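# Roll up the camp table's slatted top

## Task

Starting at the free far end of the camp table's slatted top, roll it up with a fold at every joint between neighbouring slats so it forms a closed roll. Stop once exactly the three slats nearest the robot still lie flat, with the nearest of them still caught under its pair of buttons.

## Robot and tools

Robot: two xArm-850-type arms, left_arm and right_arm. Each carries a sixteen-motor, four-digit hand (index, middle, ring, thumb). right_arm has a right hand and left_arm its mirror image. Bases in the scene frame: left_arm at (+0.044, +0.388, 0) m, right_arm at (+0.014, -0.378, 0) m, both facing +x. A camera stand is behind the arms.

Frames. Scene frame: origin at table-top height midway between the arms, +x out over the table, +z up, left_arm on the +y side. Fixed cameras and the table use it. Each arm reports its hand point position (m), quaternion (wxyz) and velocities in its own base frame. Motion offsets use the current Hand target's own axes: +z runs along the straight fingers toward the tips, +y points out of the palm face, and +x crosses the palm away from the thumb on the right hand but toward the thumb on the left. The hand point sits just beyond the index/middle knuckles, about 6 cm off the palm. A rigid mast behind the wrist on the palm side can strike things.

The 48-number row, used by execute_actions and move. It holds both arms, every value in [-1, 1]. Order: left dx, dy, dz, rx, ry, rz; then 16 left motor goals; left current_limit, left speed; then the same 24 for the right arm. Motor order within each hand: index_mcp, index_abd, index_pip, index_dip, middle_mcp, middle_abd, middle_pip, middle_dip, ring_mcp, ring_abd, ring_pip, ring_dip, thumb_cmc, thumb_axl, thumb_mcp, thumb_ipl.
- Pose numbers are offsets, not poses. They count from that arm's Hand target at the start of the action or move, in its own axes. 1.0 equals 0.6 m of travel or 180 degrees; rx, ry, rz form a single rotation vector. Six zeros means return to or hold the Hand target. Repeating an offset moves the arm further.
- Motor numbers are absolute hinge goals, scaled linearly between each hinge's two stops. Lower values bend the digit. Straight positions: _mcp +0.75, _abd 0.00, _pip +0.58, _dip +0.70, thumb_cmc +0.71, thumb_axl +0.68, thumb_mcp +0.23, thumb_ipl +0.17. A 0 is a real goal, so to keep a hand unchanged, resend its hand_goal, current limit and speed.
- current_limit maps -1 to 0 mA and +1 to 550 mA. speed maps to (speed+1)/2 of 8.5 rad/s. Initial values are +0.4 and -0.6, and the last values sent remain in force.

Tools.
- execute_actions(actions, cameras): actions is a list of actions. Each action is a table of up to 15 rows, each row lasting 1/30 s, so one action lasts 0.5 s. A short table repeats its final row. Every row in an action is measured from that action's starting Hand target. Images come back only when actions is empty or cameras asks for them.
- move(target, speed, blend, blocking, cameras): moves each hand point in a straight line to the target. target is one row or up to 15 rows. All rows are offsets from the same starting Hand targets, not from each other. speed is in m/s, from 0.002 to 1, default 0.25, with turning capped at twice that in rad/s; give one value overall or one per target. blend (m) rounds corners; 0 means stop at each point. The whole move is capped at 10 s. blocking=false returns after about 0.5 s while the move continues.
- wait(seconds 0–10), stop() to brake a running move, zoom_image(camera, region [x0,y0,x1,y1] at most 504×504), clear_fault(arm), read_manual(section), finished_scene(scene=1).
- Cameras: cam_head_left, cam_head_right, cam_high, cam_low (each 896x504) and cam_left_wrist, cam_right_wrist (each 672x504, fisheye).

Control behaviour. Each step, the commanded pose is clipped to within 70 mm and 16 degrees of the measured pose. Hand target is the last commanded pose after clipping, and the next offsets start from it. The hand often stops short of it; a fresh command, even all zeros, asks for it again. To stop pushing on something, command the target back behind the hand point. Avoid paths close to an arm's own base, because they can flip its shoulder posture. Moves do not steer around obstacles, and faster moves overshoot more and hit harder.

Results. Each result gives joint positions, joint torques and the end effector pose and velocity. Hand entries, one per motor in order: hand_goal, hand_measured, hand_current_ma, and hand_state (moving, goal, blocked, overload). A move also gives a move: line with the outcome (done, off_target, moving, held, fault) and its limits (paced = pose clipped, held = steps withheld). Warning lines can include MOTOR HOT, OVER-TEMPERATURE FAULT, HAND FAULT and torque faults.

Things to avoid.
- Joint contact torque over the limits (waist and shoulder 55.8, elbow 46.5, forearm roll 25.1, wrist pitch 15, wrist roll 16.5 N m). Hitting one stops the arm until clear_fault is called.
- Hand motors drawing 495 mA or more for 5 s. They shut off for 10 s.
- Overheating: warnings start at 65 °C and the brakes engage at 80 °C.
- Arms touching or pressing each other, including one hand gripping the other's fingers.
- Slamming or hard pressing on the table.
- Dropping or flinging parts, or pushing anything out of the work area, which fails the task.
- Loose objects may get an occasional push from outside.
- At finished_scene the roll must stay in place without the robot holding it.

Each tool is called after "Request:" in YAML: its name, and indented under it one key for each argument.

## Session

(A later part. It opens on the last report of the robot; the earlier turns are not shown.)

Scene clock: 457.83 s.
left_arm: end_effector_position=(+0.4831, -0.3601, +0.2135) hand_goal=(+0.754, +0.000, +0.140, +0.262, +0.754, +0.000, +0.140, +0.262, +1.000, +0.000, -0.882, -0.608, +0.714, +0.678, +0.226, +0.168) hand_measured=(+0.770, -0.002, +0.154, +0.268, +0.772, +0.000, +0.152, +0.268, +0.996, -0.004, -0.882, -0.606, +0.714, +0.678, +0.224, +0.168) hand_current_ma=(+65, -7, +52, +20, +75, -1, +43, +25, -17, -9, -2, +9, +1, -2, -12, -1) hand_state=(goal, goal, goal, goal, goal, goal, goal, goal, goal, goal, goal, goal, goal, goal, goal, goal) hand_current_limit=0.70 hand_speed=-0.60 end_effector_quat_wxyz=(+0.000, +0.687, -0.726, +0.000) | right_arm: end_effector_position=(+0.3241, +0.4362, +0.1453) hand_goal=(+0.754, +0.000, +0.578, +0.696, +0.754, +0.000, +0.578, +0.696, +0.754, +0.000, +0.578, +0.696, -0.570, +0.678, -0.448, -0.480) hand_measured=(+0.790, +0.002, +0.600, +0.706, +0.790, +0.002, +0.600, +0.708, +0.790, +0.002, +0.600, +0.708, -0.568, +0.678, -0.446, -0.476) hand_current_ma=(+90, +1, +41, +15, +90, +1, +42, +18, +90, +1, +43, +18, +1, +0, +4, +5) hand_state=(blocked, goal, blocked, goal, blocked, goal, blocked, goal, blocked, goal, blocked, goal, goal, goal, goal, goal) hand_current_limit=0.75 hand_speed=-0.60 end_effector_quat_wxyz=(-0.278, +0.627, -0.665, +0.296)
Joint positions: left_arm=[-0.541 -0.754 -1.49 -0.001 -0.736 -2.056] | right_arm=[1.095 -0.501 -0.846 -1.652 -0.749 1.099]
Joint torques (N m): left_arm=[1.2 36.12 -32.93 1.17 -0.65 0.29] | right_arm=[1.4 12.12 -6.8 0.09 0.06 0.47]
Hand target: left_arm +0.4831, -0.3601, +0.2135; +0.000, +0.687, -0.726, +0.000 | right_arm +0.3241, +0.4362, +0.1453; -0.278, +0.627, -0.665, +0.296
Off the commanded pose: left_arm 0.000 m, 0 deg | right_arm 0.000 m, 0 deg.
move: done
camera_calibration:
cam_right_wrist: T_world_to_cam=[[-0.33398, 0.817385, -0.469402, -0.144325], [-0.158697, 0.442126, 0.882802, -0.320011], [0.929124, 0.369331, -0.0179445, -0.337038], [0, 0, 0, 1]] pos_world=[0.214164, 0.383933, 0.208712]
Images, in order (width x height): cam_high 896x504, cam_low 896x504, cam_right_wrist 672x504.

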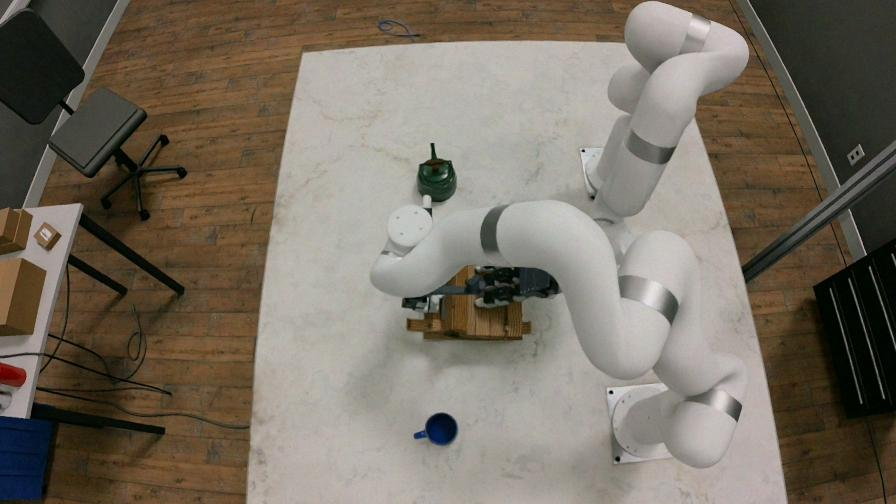

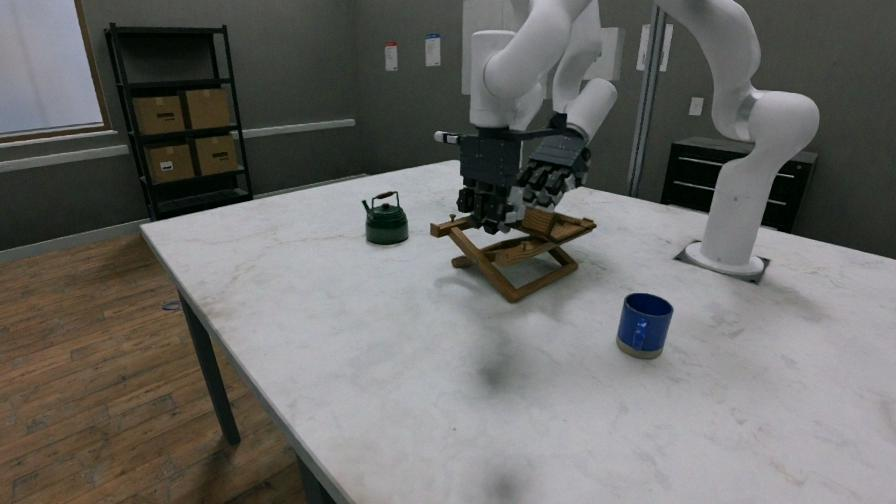

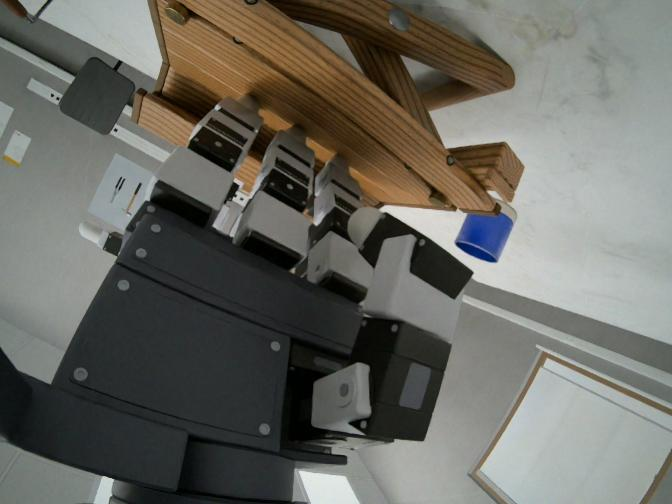

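Request:
move:
  target:
    - [0.0001,0.0020,-0.0128,0,0,0,0.753,0,0.139,0.261,0.753,0,0.139,0.261,1.0,0,-0.883,-0.609,0.714,0.678,0.226,0.168,0.7,-0.6,0,0,0,0,0,0,0.754,0,0.577,0.696,0.754,0,0.577,0.696,0.754,0,0.577,0.696,-0.571,0.678,-0.449,-0.481,0.75,-0.6]
    - [0.0004,0.0072,-0.0245,0,0,0,0.753,0,0.139,0.261,0.753,0,0.139,0.261,1.0,0,-0.883,-0.609,0.714,0.678,0.226,0.168,0.7,-0.6,0,0,0,0,0,0,0.754,0,0.577,0.696,0.754,0,0.577,0.696,0.754,0,0.577,0.696,-0.571,0.678,-0.449,-0.481,0.75,-0.6]
  speed: 0.02
  blend: 0.001
  cameras: ["cam_high","cam_low","cam_right_wrist"]

Request:
zoom_image:
  camera: "cam_low"
  region: [470, 180, 610, 280]

Request:
zoom_image:
  camera: "cam_right_wrist"
  region: [115, 15, 315, 165]

Request:
zoom_image:
  camera: "cam_high"
  region: [425, 260, 535, 345]

Scene clock: 461.13 s.
left_arm: end_effector_position=(+0.4788, -0.3600, +0.2281) hand_goal=(+0.754, +0.000, +0.140, +0.262, +0.754, +0.000, +0.140, +0.262, +1.000, +0.000, -0.882, -0.608, +0.714, +0.678, +0.226, +0.168) hand_measured=(+0.762, -0.002, +0.150, +0.268, +0.764, +0.000, +0.148, +0.268, +0.996, -0.004, -0.882, -0.606, +0.714, +0.678, +0.224, +0.168) hand_current_ma=(+27, -6, +34, +19, +37, -1, +30, +24, -17, -9, -2, +9, +1, -2, -12, -1) hand_state=(goal, goal, goal, goal, goal, goal, goal, goal, goal, goal, goal, goal, goal, goal, goal, goal) hand_current_limit=0.70 hand_speed=-0.60 end_effector_quat_wxyz=(+0.000, +0.687, -0.726, +0.000) | right_arm: end_effector_position=(+0.3241, +0.4362, +0.1452) hand_goal=(+0.754, +0.000, +0.578, +0.696, +0.754, +0.000, +0.578, +0.696, +0.754, +0.000, +0.578, +0.696, -0.570, +0.678, -0.448, -0.480) hand_measured=(+0.790, +0.002, +0.600, +0.706, +0.790, +0.002, +0.600, +0.708, +0.790, +0.002, +0.600, +0.708, -0.568, +0.678, -0.446, -0.476) hand_current_ma=(+92, +1, +42, +15, +91, +1, +43, +18, +92, +1, +44, +18, +1, +0, +4, +5) hand_state=(blocked, goal, blocked, goal, blocked, goal, blocked, goal, blocked, goal, blocked, goal, goal, goal, goal, goal) hand_current_limit=0.75 hand_speed=-0.60 end_effector_quat_wxyz=(-0.278, +0.627, -0.665, +0.296)
Joint positions: left_arm=[-0.544 -0.727 -1.482 -0.001 -0.755 -2.059] | right_arm=[1.095 -0.501 -0.846 -1.652 -0.749 1.099]
Joint torques (N m): left_arm=[-1.13 33.94 -27.37 1.33 -0.64 -0.13] | right_arm=[-3.96 14.62 -6.8 0.01 0.85 0.44]
Hand target: left_arm +0.4788, -0.3600, +0.2282; +0.000, +0.687, -0.726, +0.000 | right_arm +0.3241, +0.4362, +0.1453; -0.278, +0.627, -0.665, +0.296
Off the commanded pose: left_arm 0.000 m, 0 deg | right_arm 0.000 m, 0 deg.
move: done
camera_calibration:
cam_right_wrist: T_world_to_cam=[[-0.334029, 0.817383, -0.469372, -0.144367], [-0.158604, 0.442132, 0.882816, -0.319948], [0.929123, 0.36933, -0.018045, -0.337019], [0, 0, 0, 1]] pos_world=[0.214164, 0.383933, 0.208612]
Images, in order (width x height): cam_high 896x504, cam_low 896x504, cam_right_wrist 672x504.

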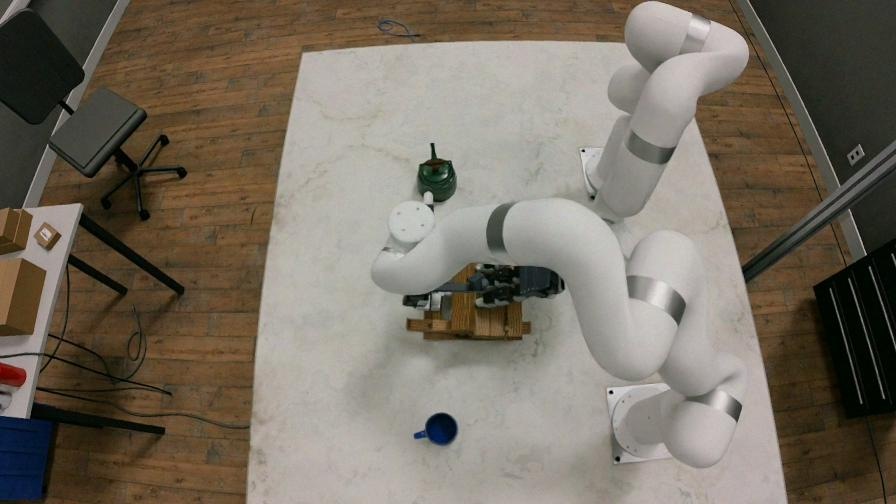

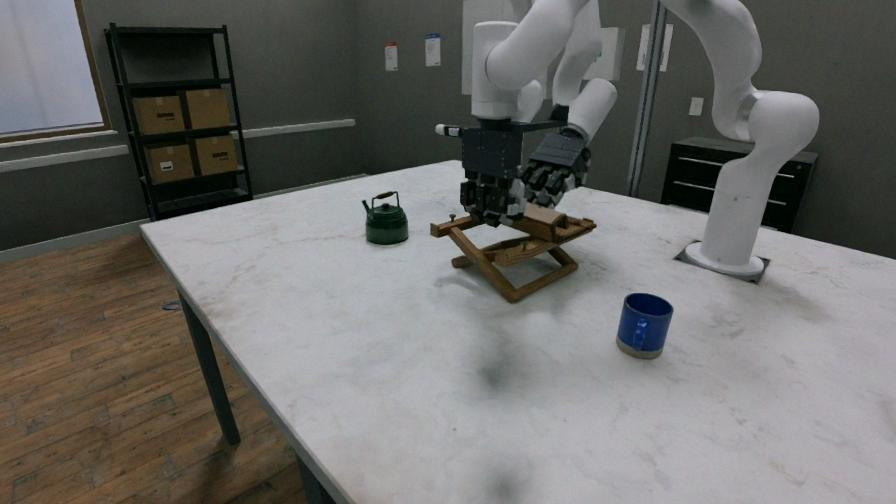

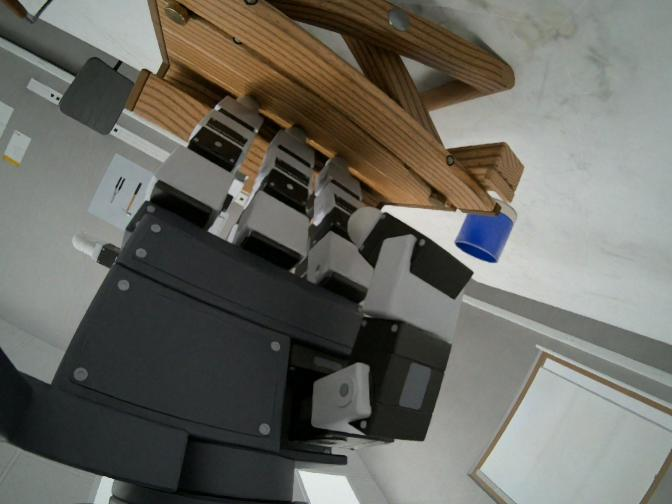

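Scaled by 3.600 from the camera's 896x504 image, which has a finer 1280x720 frame.

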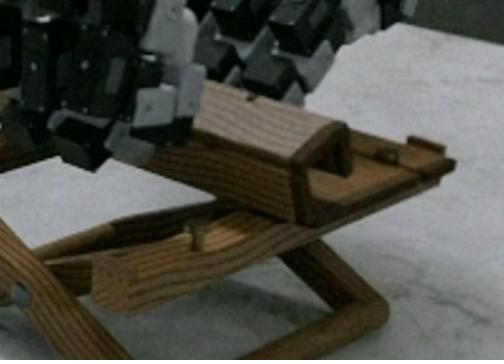

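Scaled by 2.520 from the camera's 672x504 image, which has a finer 960x720 frame.

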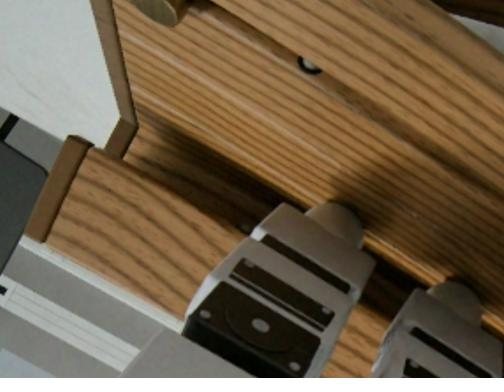

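Scaled by 4.582 from the camera's 896x504 image, which has a finer 1280x720 frame.

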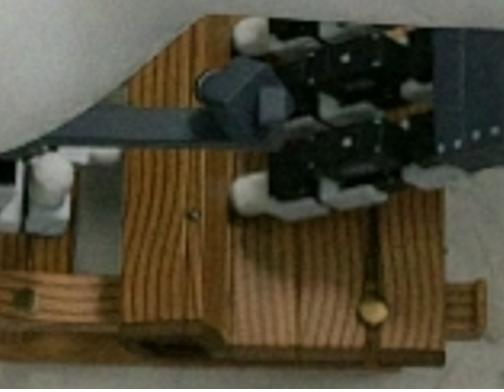

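Request:
move:
  target:
    - [0,0,0,0,0,0,0.753,0,0.139,0.261,0.753,0,0.139,0.261,1.0,0,-0.883,-0.609,0.714,0.678,0.226,0.168,0.7,-0.6,0.0005,0.0025,-0.0092,0,0,0,0.754,0,0.577,0.696,0.754,0,0.577,0.696,0.754,0,0.577,0.696,-0.571,0.678,-0.449,-0.481,0.75,-0.6]
    - [0,0,0,0,0,0,0.753,0,0.139,0.261,0.753,0,0.139,0.261,1.0,0,-0.883,-0.609,0.714,0.678,0.226,0.168,0.7,-0.6,0.001,0.0111,-0.0124,0,0,0,0.754,0,0.577,0.696,0.754,0,0.577,0.696,0.754,0,0.577,0.696,-0.571,0.678,-0.449,-0.481,0.75,-0.6]
    - [0.0005,0.0082,-0.01,0,0,0,0.753,0,0.139,0.261,0.753,0,0.139,0.261,1.0,0,-0.883,-0.609,0.714,0.678,0.226,0.168,0.7,-0.6,0.001,0.0111,-0.0124,0,0,0,0.754,0,0.577,0.696,0.754,0,0.577,0.696,0.754,0,0.577,0.696,-0.571,0.678,-0.449,-0.481,0.75,-0.6]
    - [0.001,0.0185,-0.0177,0,0,0,0.753,0,0.139,0.261,0.753,0,0.139,0.261,1.0,0,-0.883,-0.609,0.714,0.678,0.226,0.168,0.7,-0.6,0.001,0.0111,-0.0124,0,0,0,0.754,0,0.577,0.696,0.754,0,0.577,0.696,0.754,0,0.577,0.696,-0.571,0.678,-0.449,-0.481,0.75,-0.6]
  speed: 0.025
  blend: [0.001,0.001,0.001,0]
  cameras: ["cam_high","cam_low","cam_right_wrist"]

Request:
zoom_image:
  camera: "cam_low"
  region: [470, 180, 610, 280]

Request:
zoom_image:
  camera: "cam_right_wrist"
  region: [115, 15, 315, 165]

Request:
zoom_image:
  camera: "cam_high"
  region: [425, 260, 535, 345]

Scene clock: 465.07 s.
left_arm: end_effector_position=(+0.4677, -0.3600, +0.2388) hand_goal=(+0.754, +0.000, +0.140, +0.262, +0.754, +0.000, +0.140, +0.262, +1.000, +0.000, -0.882, -0.608, +0.714, +0.678, +0.226, +0.168) hand_measured=(+0.760, -0.002, +0.146, +0.266, +0.764, +0.000, +0.144, +0.266, +0.996, -0.004, -0.882, -0.606, +0.714, +0.678, +0.224, +0.168) hand_current_ma=(+24, -6, +18, +10, +36, -1, +17, +13, -17, -9, -2, +9, +1, -2, -12, -1) hand_state=(goal, goal, goal, goal, goal, goal, goal, goal, goal, goal, goal, goal, goal, goal, goal, goal) hand_current_limit=0.70 hand_speed=-0.60 end_effector_quat_wxyz=(+0.000, +0.687, -0.726, +0.000) | right_arm: end_effector_position=(+0.3141, +0.4362, +0.1453) hand_goal=(+0.754, +0.000, +0.578, +0.696, +0.754, +0.000, +0.578, +0.696, +0.754, +0.000, +0.578, +0.696, -0.570, +0.678, -0.448, -0.480) hand_measured=(+0.790, +0.002, +0.600, +0.708, +0.790, +0.002, +0.602, +0.710, +0.790, +0.002, +0.602, +0.710, -0.568, +0.678, -0.446, -0.476) hand_current_ma=(+89, +2, +44, +21, +89, +2, +46, +23, +90, +2, +47, +21, +1, +0, +4, +5) hand_state=(blocked, goal, blocked, goal, blocked, goal, blocked, goal, blocked, goal, blocked, goal, goal, goal, goal, goal) hand_current_limit=0.75 hand_speed=-0.60 end_effector_quat_wxyz=(-0.278, +0.627, -0.665, +0.296)
Joint positions: left_arm=[-0.553 -0.692 -1.452 -0.001 -0.76 -2.068] | right_arm=[1.114 -0.493 -0.833 -1.639 -0.756 1.106]
Joint torques (N m): left_arm=[-0.91 31.44 -27.83 0.51 -0.78 -0.17] | right_arm=[0.12 15.72 -6.62 1.28 0 0.44]
Hand target: left_arm +0.4677, -0.3600, +0.2388; +0.000, +0.687, -0.726, +0.000 | right_arm +0.3141, +0.4362, +0.1453; -0.278, +0.627, -0.665, +0.296
Off the commanded pose: left_arm 0.000 m, 0 deg | right_arm 0.000 m, 0 deg.
move: done
camera_calibration:
cam_right_wrist: T_world_to_cam=[[-0.334029, 0.817383, -0.469372, -0.14766], [-0.158604, 0.442132, 0.882816, -0.321622], [0.929123, 0.36933, -0.018045, -0.327726], [0, 0, 0, 1]] pos_world=[0.204164, 0.383933, 0.208712]
Images, in order (width x height): cam_high 896x504, cam_low 896x504, cam_right_wrist 672x504.

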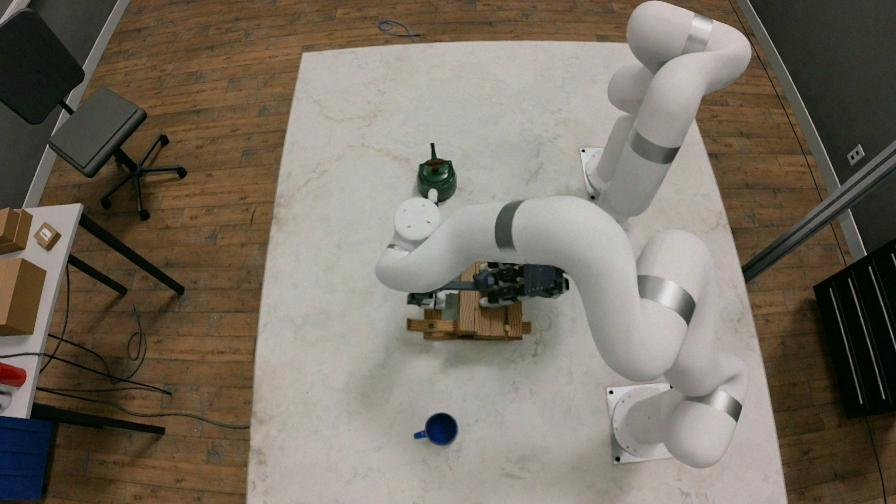

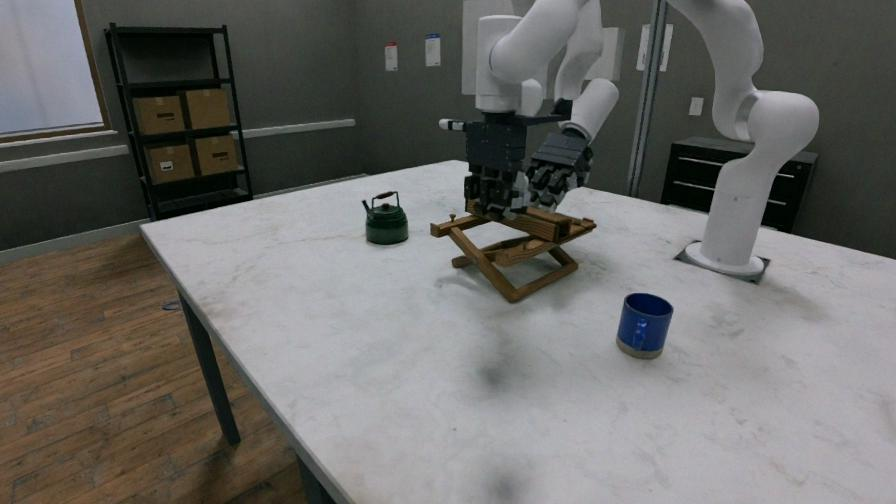

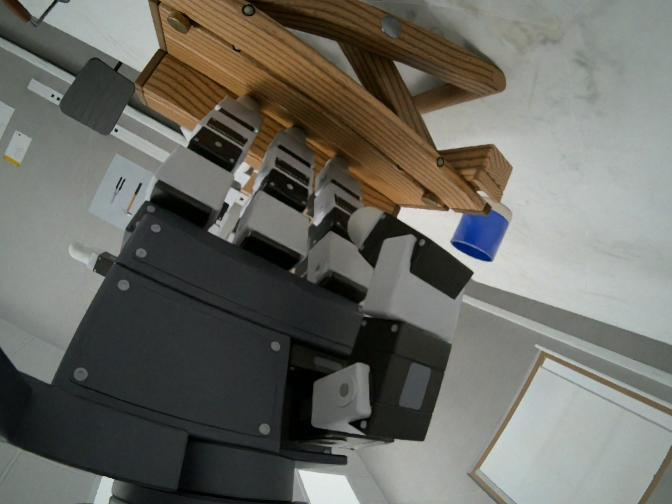

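Scaled by 3.600 from the camera's 896x504 image, which has a finer 1280x720 frame.

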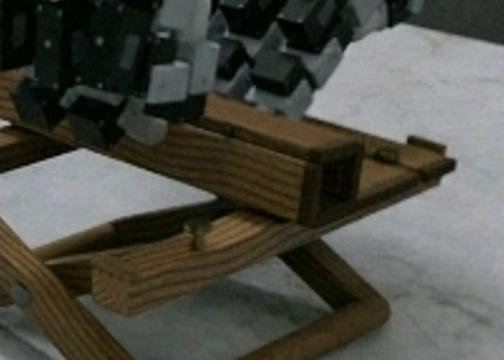

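Scaled by 2.520 from the camera's 672x504 image, which has a finer 960x720 frame.

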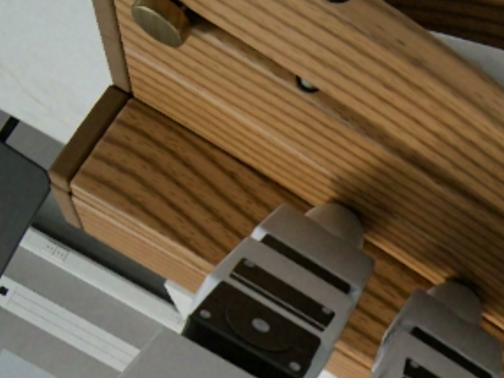

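Scaled by 4.582 from the camera's 896x504 image, which has a finer 1280x720 frame.

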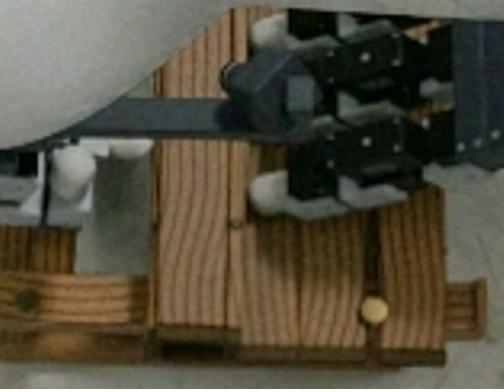

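Request:
move:
  target:
    - [-0.0019,-0.0346,0,0,0,0,0.753,0,0.139,0.261,0.753,0,0.139,0.261,1.0,0,-0.883,-0.609,0.714,0.678,0.226,0.168,0.7,-0.6,0,0,0,0,0,0,0.754,0,0.577,0.696,0.754,0,0.577,0.696,0.754,0,0.577,0.696,-0.571,0.678,-0.449,-0.481,0.75,-0.6]
    - [0.0363,-0.0368,0,0,0,0,0.753,0,0.139,0.261,0.753,0,0.139,0.261,0.753,0,0.139,0.261,0.714,0.678,0.226,0.168,0.7,-0.6,0,0,0,0,0,0,0.754,0,0.577,0.696,0.754,0,0.577,0.696,0.754,0,0.577,0.696,-0.571,0.678,-0.449,-0.481,0.75,-0.6]
  speed: 0.06
  cameras: ["cam_high","cam_low","cam_left_wrist","cam_right_wrist"]

Request:
zoom_image:
  camera: "cam_low"
  region: [450, 180, 610, 290]

Request:
zoom_image:
  camera: "cam_right_wrist"
  region: [115, 15, 315, 165]

Request:
zoom_image:
  camera: "cam_high"
  region: [425, 260, 535, 345]

Scene clock: 474.27 s.
left_arm: end_effector_position=(+0.4885, -0.3830, +0.2388) hand_goal=(+0.754, +0.000, +0.140, +0.262, +0.754, +0.000, +0.140, +0.262, +0.754, +0.000, +0.140, +0.262, +0.714, +0.678, +0.226, +0.168) hand_measured=(+0.756, -0.002, +0.146, +0.266, +0.756, +0.000, +0.144, +0.266, +0.756, -0.004, +0.138, +0.260, +0.714, +0.678, +0.224, +0.168) hand_current_ma=(+8, -6, +17, +10, +10, -1, +15, +12, +9, -9, -6, -8, +1, -2, -12, -1) hand_state=(goal, goal, goal, goal, goal, goal, goal, goal, goal, goal, goal, goal, goal, goal, goal, goal) hand_current_limit=0.70 hand_speed=-0.60 end_effector_quat_wxyz=(+0.000, +0.687, -0.726, +0.000) | right_arm: end_effector_position=(+0.3141, +0.4362, +0.1453) hand_goal=(+0.754, +0.000, +0.578, +0.696, +0.754, +0.000, +0.578, +0.696, +0.754, +0.000, +0.578, +0.696, -0.570, +0.678, -0.448, -0.480) hand_measured=(+0.790, +0.002, +0.600, +0.708, +0.790, +0.002, +0.602, +0.710, +0.790, +0.002, +0.602, +0.710, -0.568, +0.678, -0.446, -0.476) hand_current_ma=(+90, +2, +44, +21, +89, +2, +46, +23, +90, +2, +47, +21, +1, +0, +4, +5) hand_state=(blocked, goal, blocked, goal, blocked, goal, blocked, goal, blocked, goal, blocked, goal, goal, goal, goal, goal) hand_current_limit=0.75 hand_speed=-0.60 end_effector_quat_wxyz=(-0.278, +0.627, -0.665, +0.296)
Joint positions: left_arm=[-0.566 -0.764 -1.569 -0.001 -0.805 -2.081] | right_arm=[1.114 -0.493 -0.833 -1.639 -0.756 1.106]
Joint torques (N m): left_arm=[-0.58 29.68 -33.46 1.36 -0.54 -0.16] | right_arm=[-1.03 15.35 -6.48 0.68 0.95 0.4]
Hand target: left_arm +0.4885, -0.3830, +0.2388; +0.000, +0.687, -0.726, +0.000 | right_arm +0.3141, +0.4362, +0.1453; -0.278, +0.627, -0.665, +0.296
Off the commanded pose: left_arm 0.000 m, 0 deg | right_arm 0.000 m, 0 deg.
move: done
camera_calibration:
cam_left_wrist: T_world_to_cam=[[0.723449, 0.690378, -0.000517699, -0.11879], [0.499103, -0.522493, 0.691302, -0.644281], [0.476989, -0.50038, -0.722566, -0.121571], [0, 0, 0, 1]] pos_world=[0.465489, -0.315453, 0.357488]
cam_right_wrist: T_world_to_cam=[[-0.334029, 0.817383, -0.469372, -0.14766], [-0.158604, 0.442132, 0.882816, -0.321622], [0.929123, 0.36933, -0.018045, -0.327726], [0, 0, 0, 1]] pos_world=[0.204164, 0.383933, 0.208712]
Images, in order (width x height): cam_high 896x504, cam_low 896x504, cam_left_wrist 672x504, cam_right_wrist 672x504.

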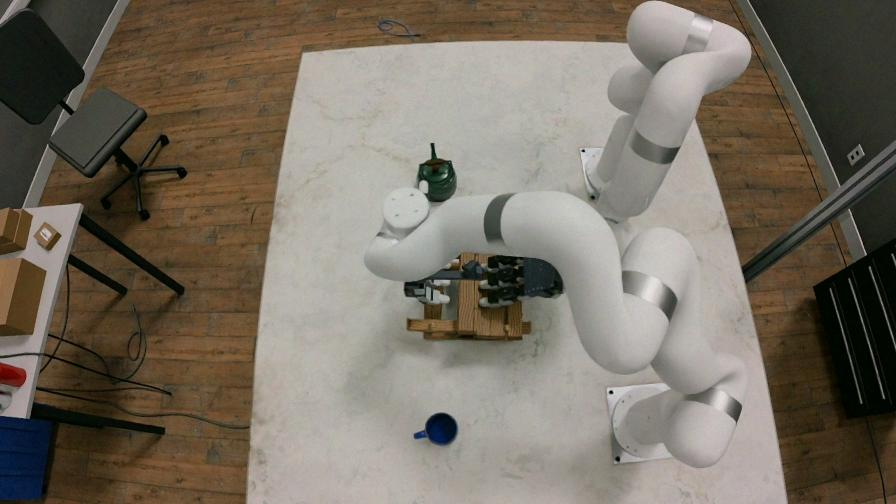

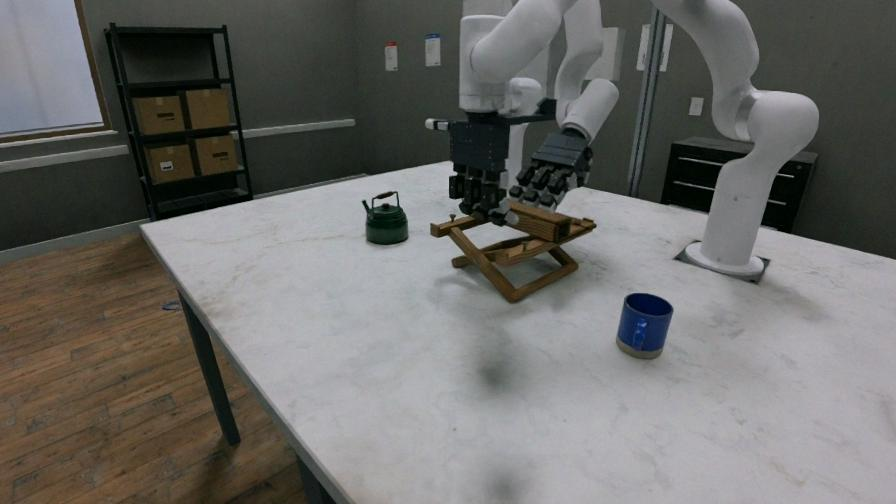

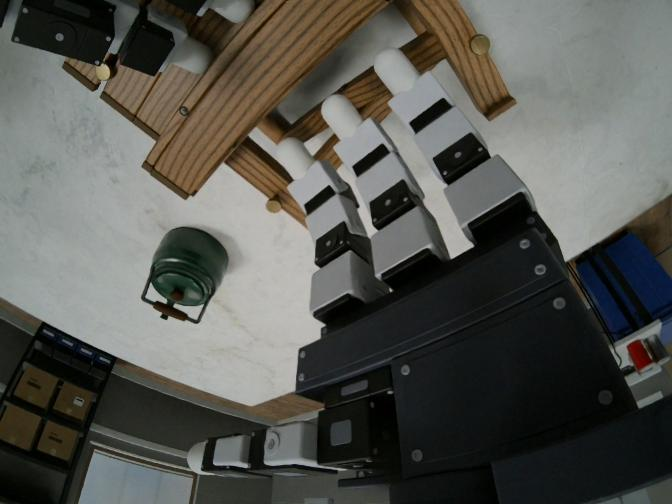

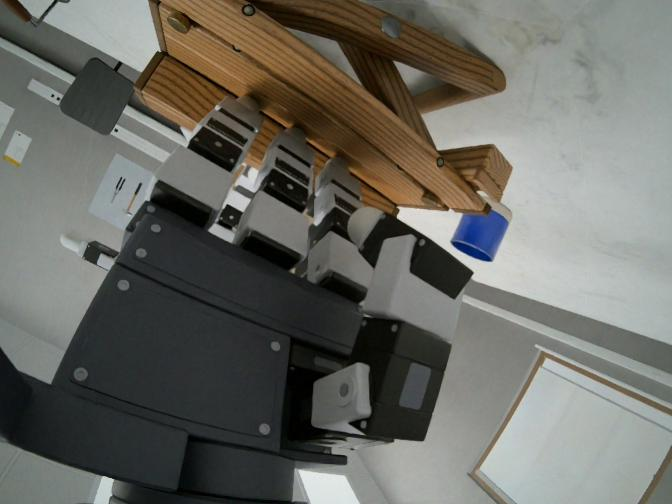

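Scaled by 3.150 from the camera's 896x504 image, which has a finer 1280x720 frame.

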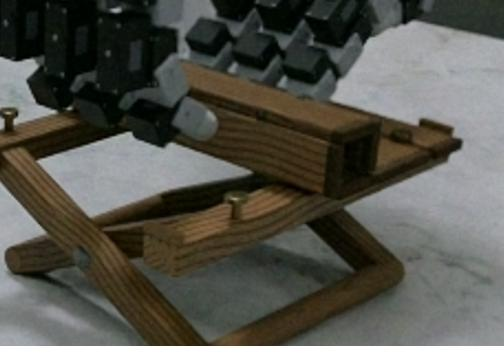

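Scaled by 2.520 from the camera's 672x504 image, which has a finer 960x720 frame.

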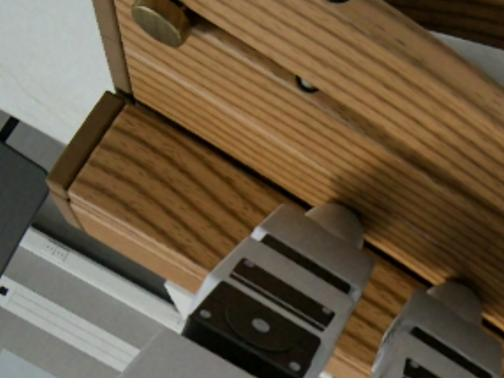

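Scaled by 4.582 from the camera's 896x504 image, which has a finer 1280x720 frame.

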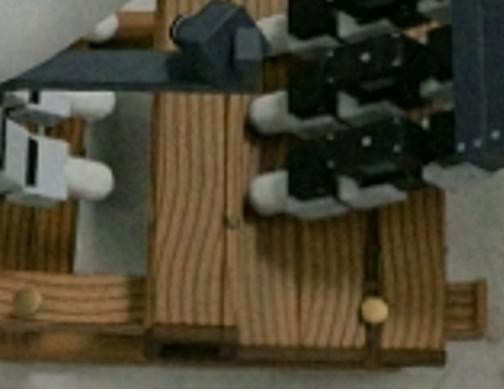

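Request:
move:
  target:
    - [0.0009,0.0166,0,0,0,0,0.753,0,0.139,0.261,0.753,0,0.139,0.261,0.753,0,0.139,0.261,0.714,0.678,0.226,0.168,0.7,-0.6,0,0,0,0,0,0,0.754,0,0.577,0.696,0.754,0,0.577,0.696,0.754,0,0.577,0.696,-0.571,0.678,-0.449,-0.481,0.75,-0.6]
    - [0.0009,0.0166,0.0892,0,0,0,0.753,0,0.139,0.261,0.753,0,0.139,0.261,0.753,0,0.139,0.261,0.714,0.678,0.226,0.168,0.7,-0.6,0,0,0,0,0,0,0.754,0,0.577,0.696,0.754,0,0.577,0.696,0.754,0,0.577,0.696,-0.571,0.678,-0.449,-0.481,0.75,-0.6]
  speed: 0.06
  cameras: ["cam_high","cam_low","cam_left_wrist"]

Request:
zoom_image:
  camera: "cam_low"
  region: [430, 180, 590, 290]

Request:
zoom_image:
  camera: "cam_high"
  region: [425, 260, 535, 345]

Scene clock: 477.90 s.
left_arm: end_effector_position=(+0.4785, -0.3830, +0.1854) hand_goal=(+0.754, +0.000, +0.140, +0.262, +0.754, +0.000, +0.140, +0.262, +0.754, +0.000, +0.140, +0.262, +0.714, +0.678, +0.226, +0.168) hand_measured=(+0.756, -0.002, +0.146, +0.266, +0.756, +0.000, +0.144, +0.266, +0.756, -0.004, +0.138, +0.260, +0.714, +0.678, +0.224, +0.168) hand_current_ma=(+8, -6, +17, +10, +10, -1, +15, +12, +9, -9, -5, -8, +1, -2, -12, -1) hand_state=(goal, goal, goal, goal, goal, goal, goal, goal, goal, goal, goal, goal, goal, goal, goal, goal) hand_current_limit=0.70 hand_speed=-0.60 end_effector_quat_wxyz=(+0.000, +0.687, -0.726, +0.000) | right_arm: end_effector_position=(+0.3141, +0.4362, +0.1453) hand_goal=(+0.754, +0.000, +0.578, +0.696, +0.754, +0.000, +0.578, +0.696, +0.754, +0.000, +0.578, +0.696, -0.570, +0.678, -0.448, -0.480) hand_measured=(+0.790, +0.002, +0.600, +0.708, +0.790, +0.002, +0.602, +0.710, +0.790, +0.002, +0.602, +0.710, -0.568, +0.678, -0.446, -0.476) hand_current_ma=(+90, +2, +44, +21, +89, +2, +46, +23, +90, +2, +47, +21, +1, +0, +4, +5) hand_state=(blocked, goal, blocked, goal, blocked, goal, blocked, goal, blocked, goal, blocked, goal, goal, goal, goal, goal) hand_current_limit=0.75 hand_speed=-0.60 end_effector_quat_wxyz=(-0.278, +0.627, -0.665, +0.296)
Joint positions: left_arm=[-0.574 -0.81 -1.513 -0.001 -0.704 -2.088] | right_arm=[1.114 -0.493 -0.833 -1.639 -0.756 1.106]
Joint torques (N m): left_arm=[-1.77 31.95 -27.05 0.09 0.6 0.37] | right_arm=[-0.86 14.81 -7.57 0.41 1.2 0.42]
Hand target: left_arm +0.4785, -0.3830, +0.1853; +0.000, +0.687, -0.726, +0.000 | right_arm +0.3141, +0.4362, +0.1453; -0.278, +0.627, -0.665, +0.296
Off the commanded pose: left_arm 0.000 m, 0 deg | right_arm 0.000 m, 0 deg.
move: done
camera_calibration:
cam_left_wrist: T_world_to_cam=[[0.72338, 0.69045, -0.000514292, -0.11153], [0.499129, -0.522419, 0.691338, -0.602374], [0.477065, -0.500357, -0.722531, -0.155424], [0, 0, 0, 1]] pos_world=[0.455489, -0.315454, 0.304088]
Images, in order (width x height): cam_high 896x504, cam_low 896x504, cam_left_wrist 672x504.

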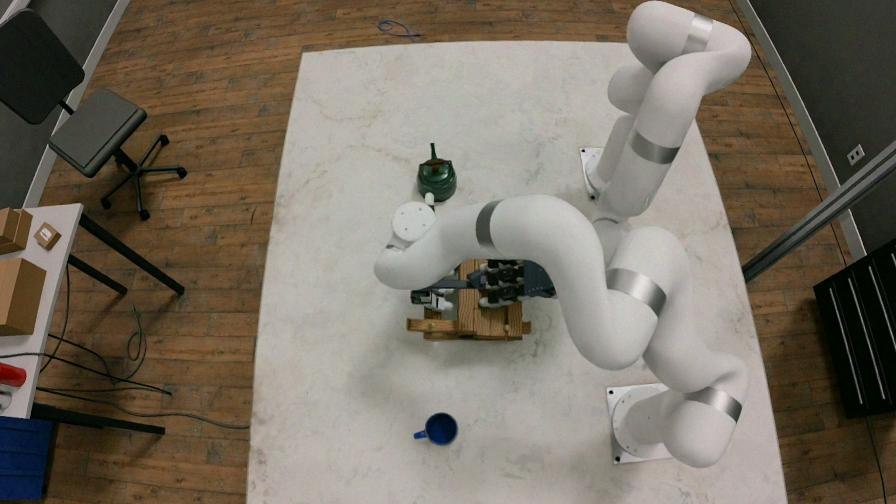

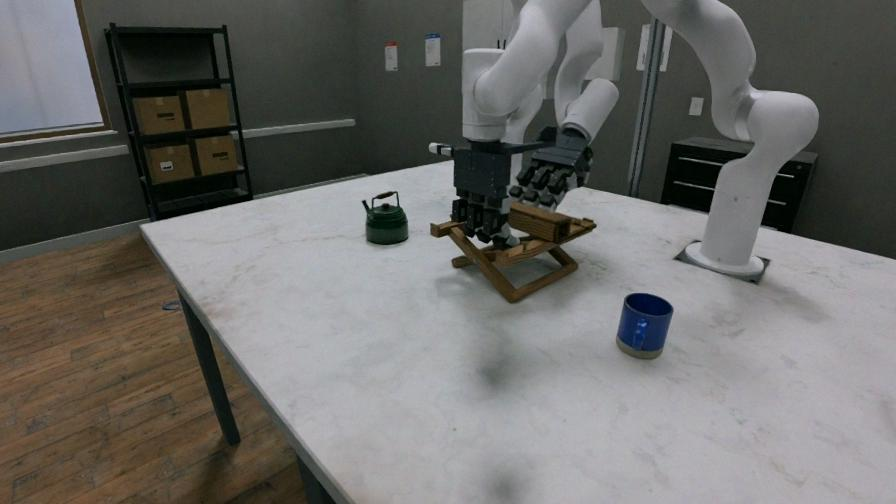

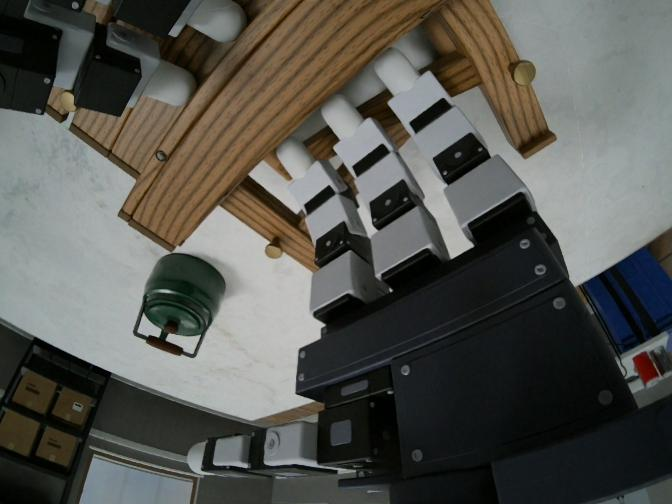

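Scaled by 3.150 from the camera's 896x504 image, which has a finer 1280x720 frame.

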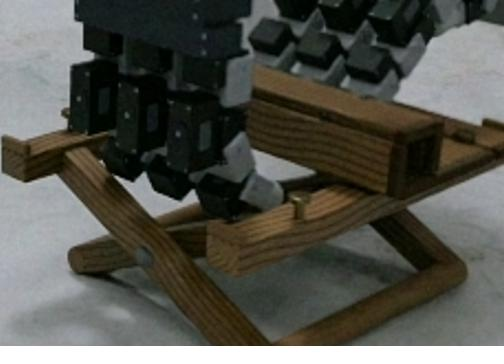

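Scaled by 4.582 from the camera's 896x504 image, which has a finer 1280x720 frame.

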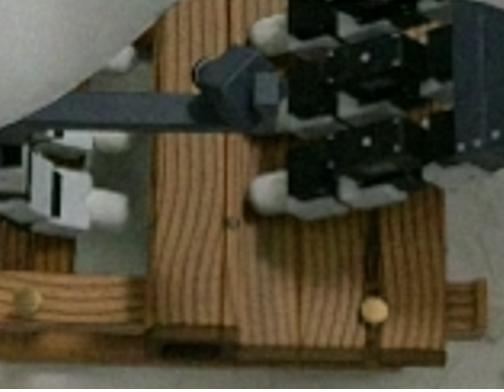

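Request:
move:
  target:
    - [0.0033,0.0591,0,0,0,0,0.753,0,0.139,0.261,0.753,0,0.139,0.261,0.753,0,0.139,0.261,0.714,0.678,0.226,0.168,0.7,-0.6,0,0,0,0,0,0,0.754,0,0.577,0.696,0.754,0,0.577,0.696,0.754,0,0.577,0.696,-0.571,0.678,-0.449,-0.481,0.75,-0.6]
    - [0.0033,0.0588,-0.0317,0,0,0,0.753,0,0.139,0.261,0.753,0,0.139,0.261,0.753,0,0.139,0.261,0.714,0.678,0.226,0.168,0.7,-0.6,0,0,0,0,0,0,0.754,0,0.577,0.696,0.754,0,0.577,0.696,0.754,0,0.577,0.696,-0.571,0.678,-0.449,-0.481,0.75,-0.6]
  speed: [0.05,0.02]
  blend: [0.001,0]
  cameras: ["cam_high","cam_low","cam_right_wrist"]

Request:
zoom_image:
  camera: "cam_low"
  region: [450, 180, 610, 290]

Request:
zoom_image:
  camera: "cam_right_wrist"
  region: [115, 15, 315, 165]

Request:
zoom_image:
  camera: "cam_high"
  region: [425, 260, 535, 345]

Scene clock: 482.83 s.
left_arm: end_effector_position=(+0.4432, -0.3830, +0.2042) hand_goal=(+0.754, +0.000, +0.140, +0.262, +0.754, +0.000, +0.140, +0.262, +0.754, +0.000, +0.140, +0.262, +0.714, +0.678, +0.226, +0.168) hand_measured=(+0.768, -0.002, +0.150, +0.266, +0.770, +0.000, +0.150, +0.266, +0.770, -0.002, +0.152, +0.266, +0.714, +0.678, +0.224, +0.168) hand_current_ma=(+57, -5, +39, +10, +64, -1, +34, +14, +62, -7, +45, +12, +1, -2, -12, -1) hand_state=(goal, goal, goal, goal, goal, goal, goal, goal, goal, goal, goal, goal, goal, goal, goal, goal) hand_current_limit=0.70 hand_speed=-0.60 end_effector_quat_wxyz=(+0.000, +0.687, -0.726, +0.000) | right_arm: end_effector_position=(+0.3141, +0.4362, +0.1453) hand_goal=(+0.754, +0.000, +0.578, +0.696, +0.754, +0.000, +0.578, +0.696, +0.754, +0.000, +0.578, +0.696, -0.570, +0.678, -0.448, -0.480) hand_measured=(+0.790, +0.002, +0.600, +0.708, +0.790, +0.002, +0.602, +0.710, +0.790, +0.002, +0.602, +0.710, -0.568, +0.678, -0.446, -0.476) hand_current_ma=(+90, +2, +44, +21, +89, +2, +46, +23, +90, +2, +47, +21, +1, +0, +4, +5) hand_state=(blocked, goal, blocked, goal, blocked, goal, blocked, goal, blocked, goal, blocked, goal, goal, goal, goal, goal) hand_current_limit=0.75 hand_speed=-0.60 end_effector_quat_wxyz=(-0.278, +0.627, -0.665, +0.296)
Joint positions: left_arm=[-0.603 -0.718 -1.406 -0.001 -0.689 -2.118] | right_arm=[1.114 -0.493 -0.833 -1.639 -0.756 1.106]
Joint torques (N m): left_arm=[0.67 35.91 -33.62 1.24 -0.93 0.17] | right_arm=[-3.45 16.99 -6.51 0.5 1.23 0.34]
Hand target: left_arm +0.4432, -0.3830, +0.2043; +0.000, +0.687, -0.726, +0.000 | right_arm +0.3141, +0.4362, +0.1453; -0.278, +0.627, -0.665, +0.296
Off the commanded pose: left_arm 0.000 m, 0 deg | right_arm 0.000 m, 0 deg.
move: done
camera_calibration:
cam_right_wrist: T_world_to_cam=[[-0.334029, 0.817383, -0.469372, -0.14766], [-0.158604, 0.442132, 0.882816, -0.321622], [0.929123, 0.36933, -0.018045, -0.327726], [0, 0, 0, 1]] pos_world=[0.204164, 0.383933, 0.208712]
Images, in order (width x height): cam_high 896x504, cam_low 896x504, cam_right_wrist 672x504.

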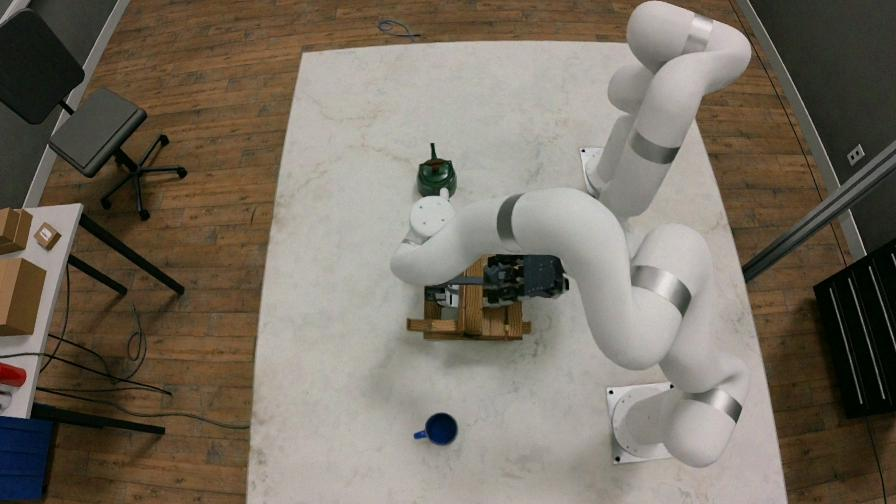

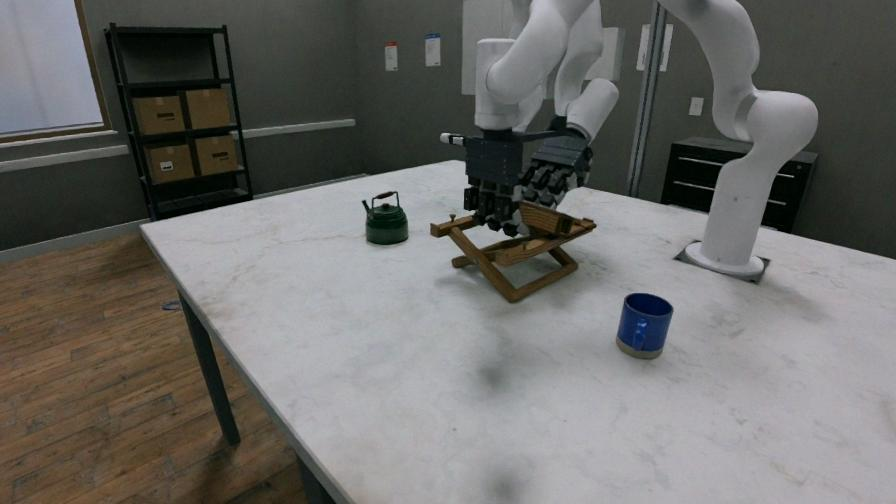

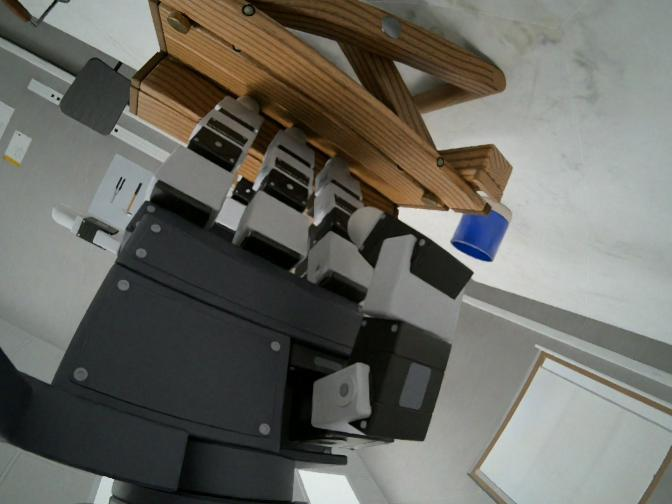

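Scaled by 3.150 from the camera's 896x504 image, which has a finer 1280x720 frame.

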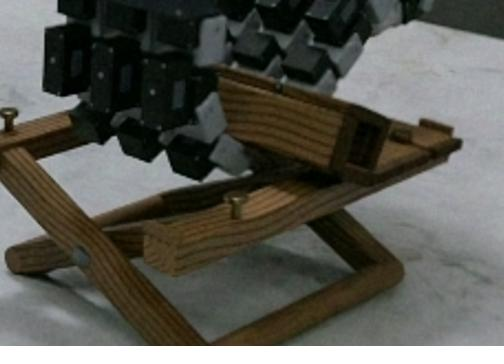

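Scaled by 2.520 from the camera's 672x504 image, which has a finer 960x720 frame.

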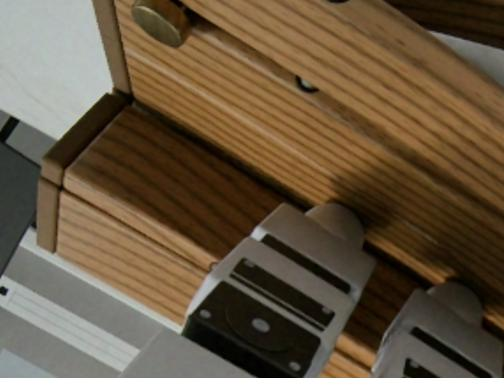

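Scaled by 4.582 from the camera's 896x504 image, which has a finer 1280x720 frame.

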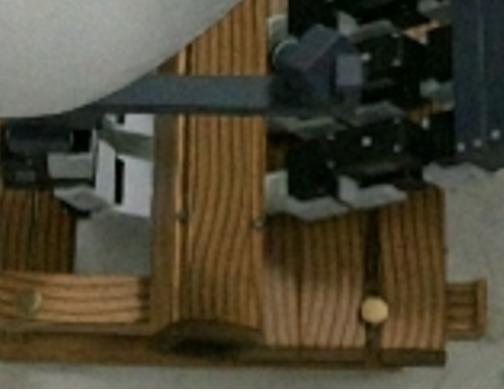

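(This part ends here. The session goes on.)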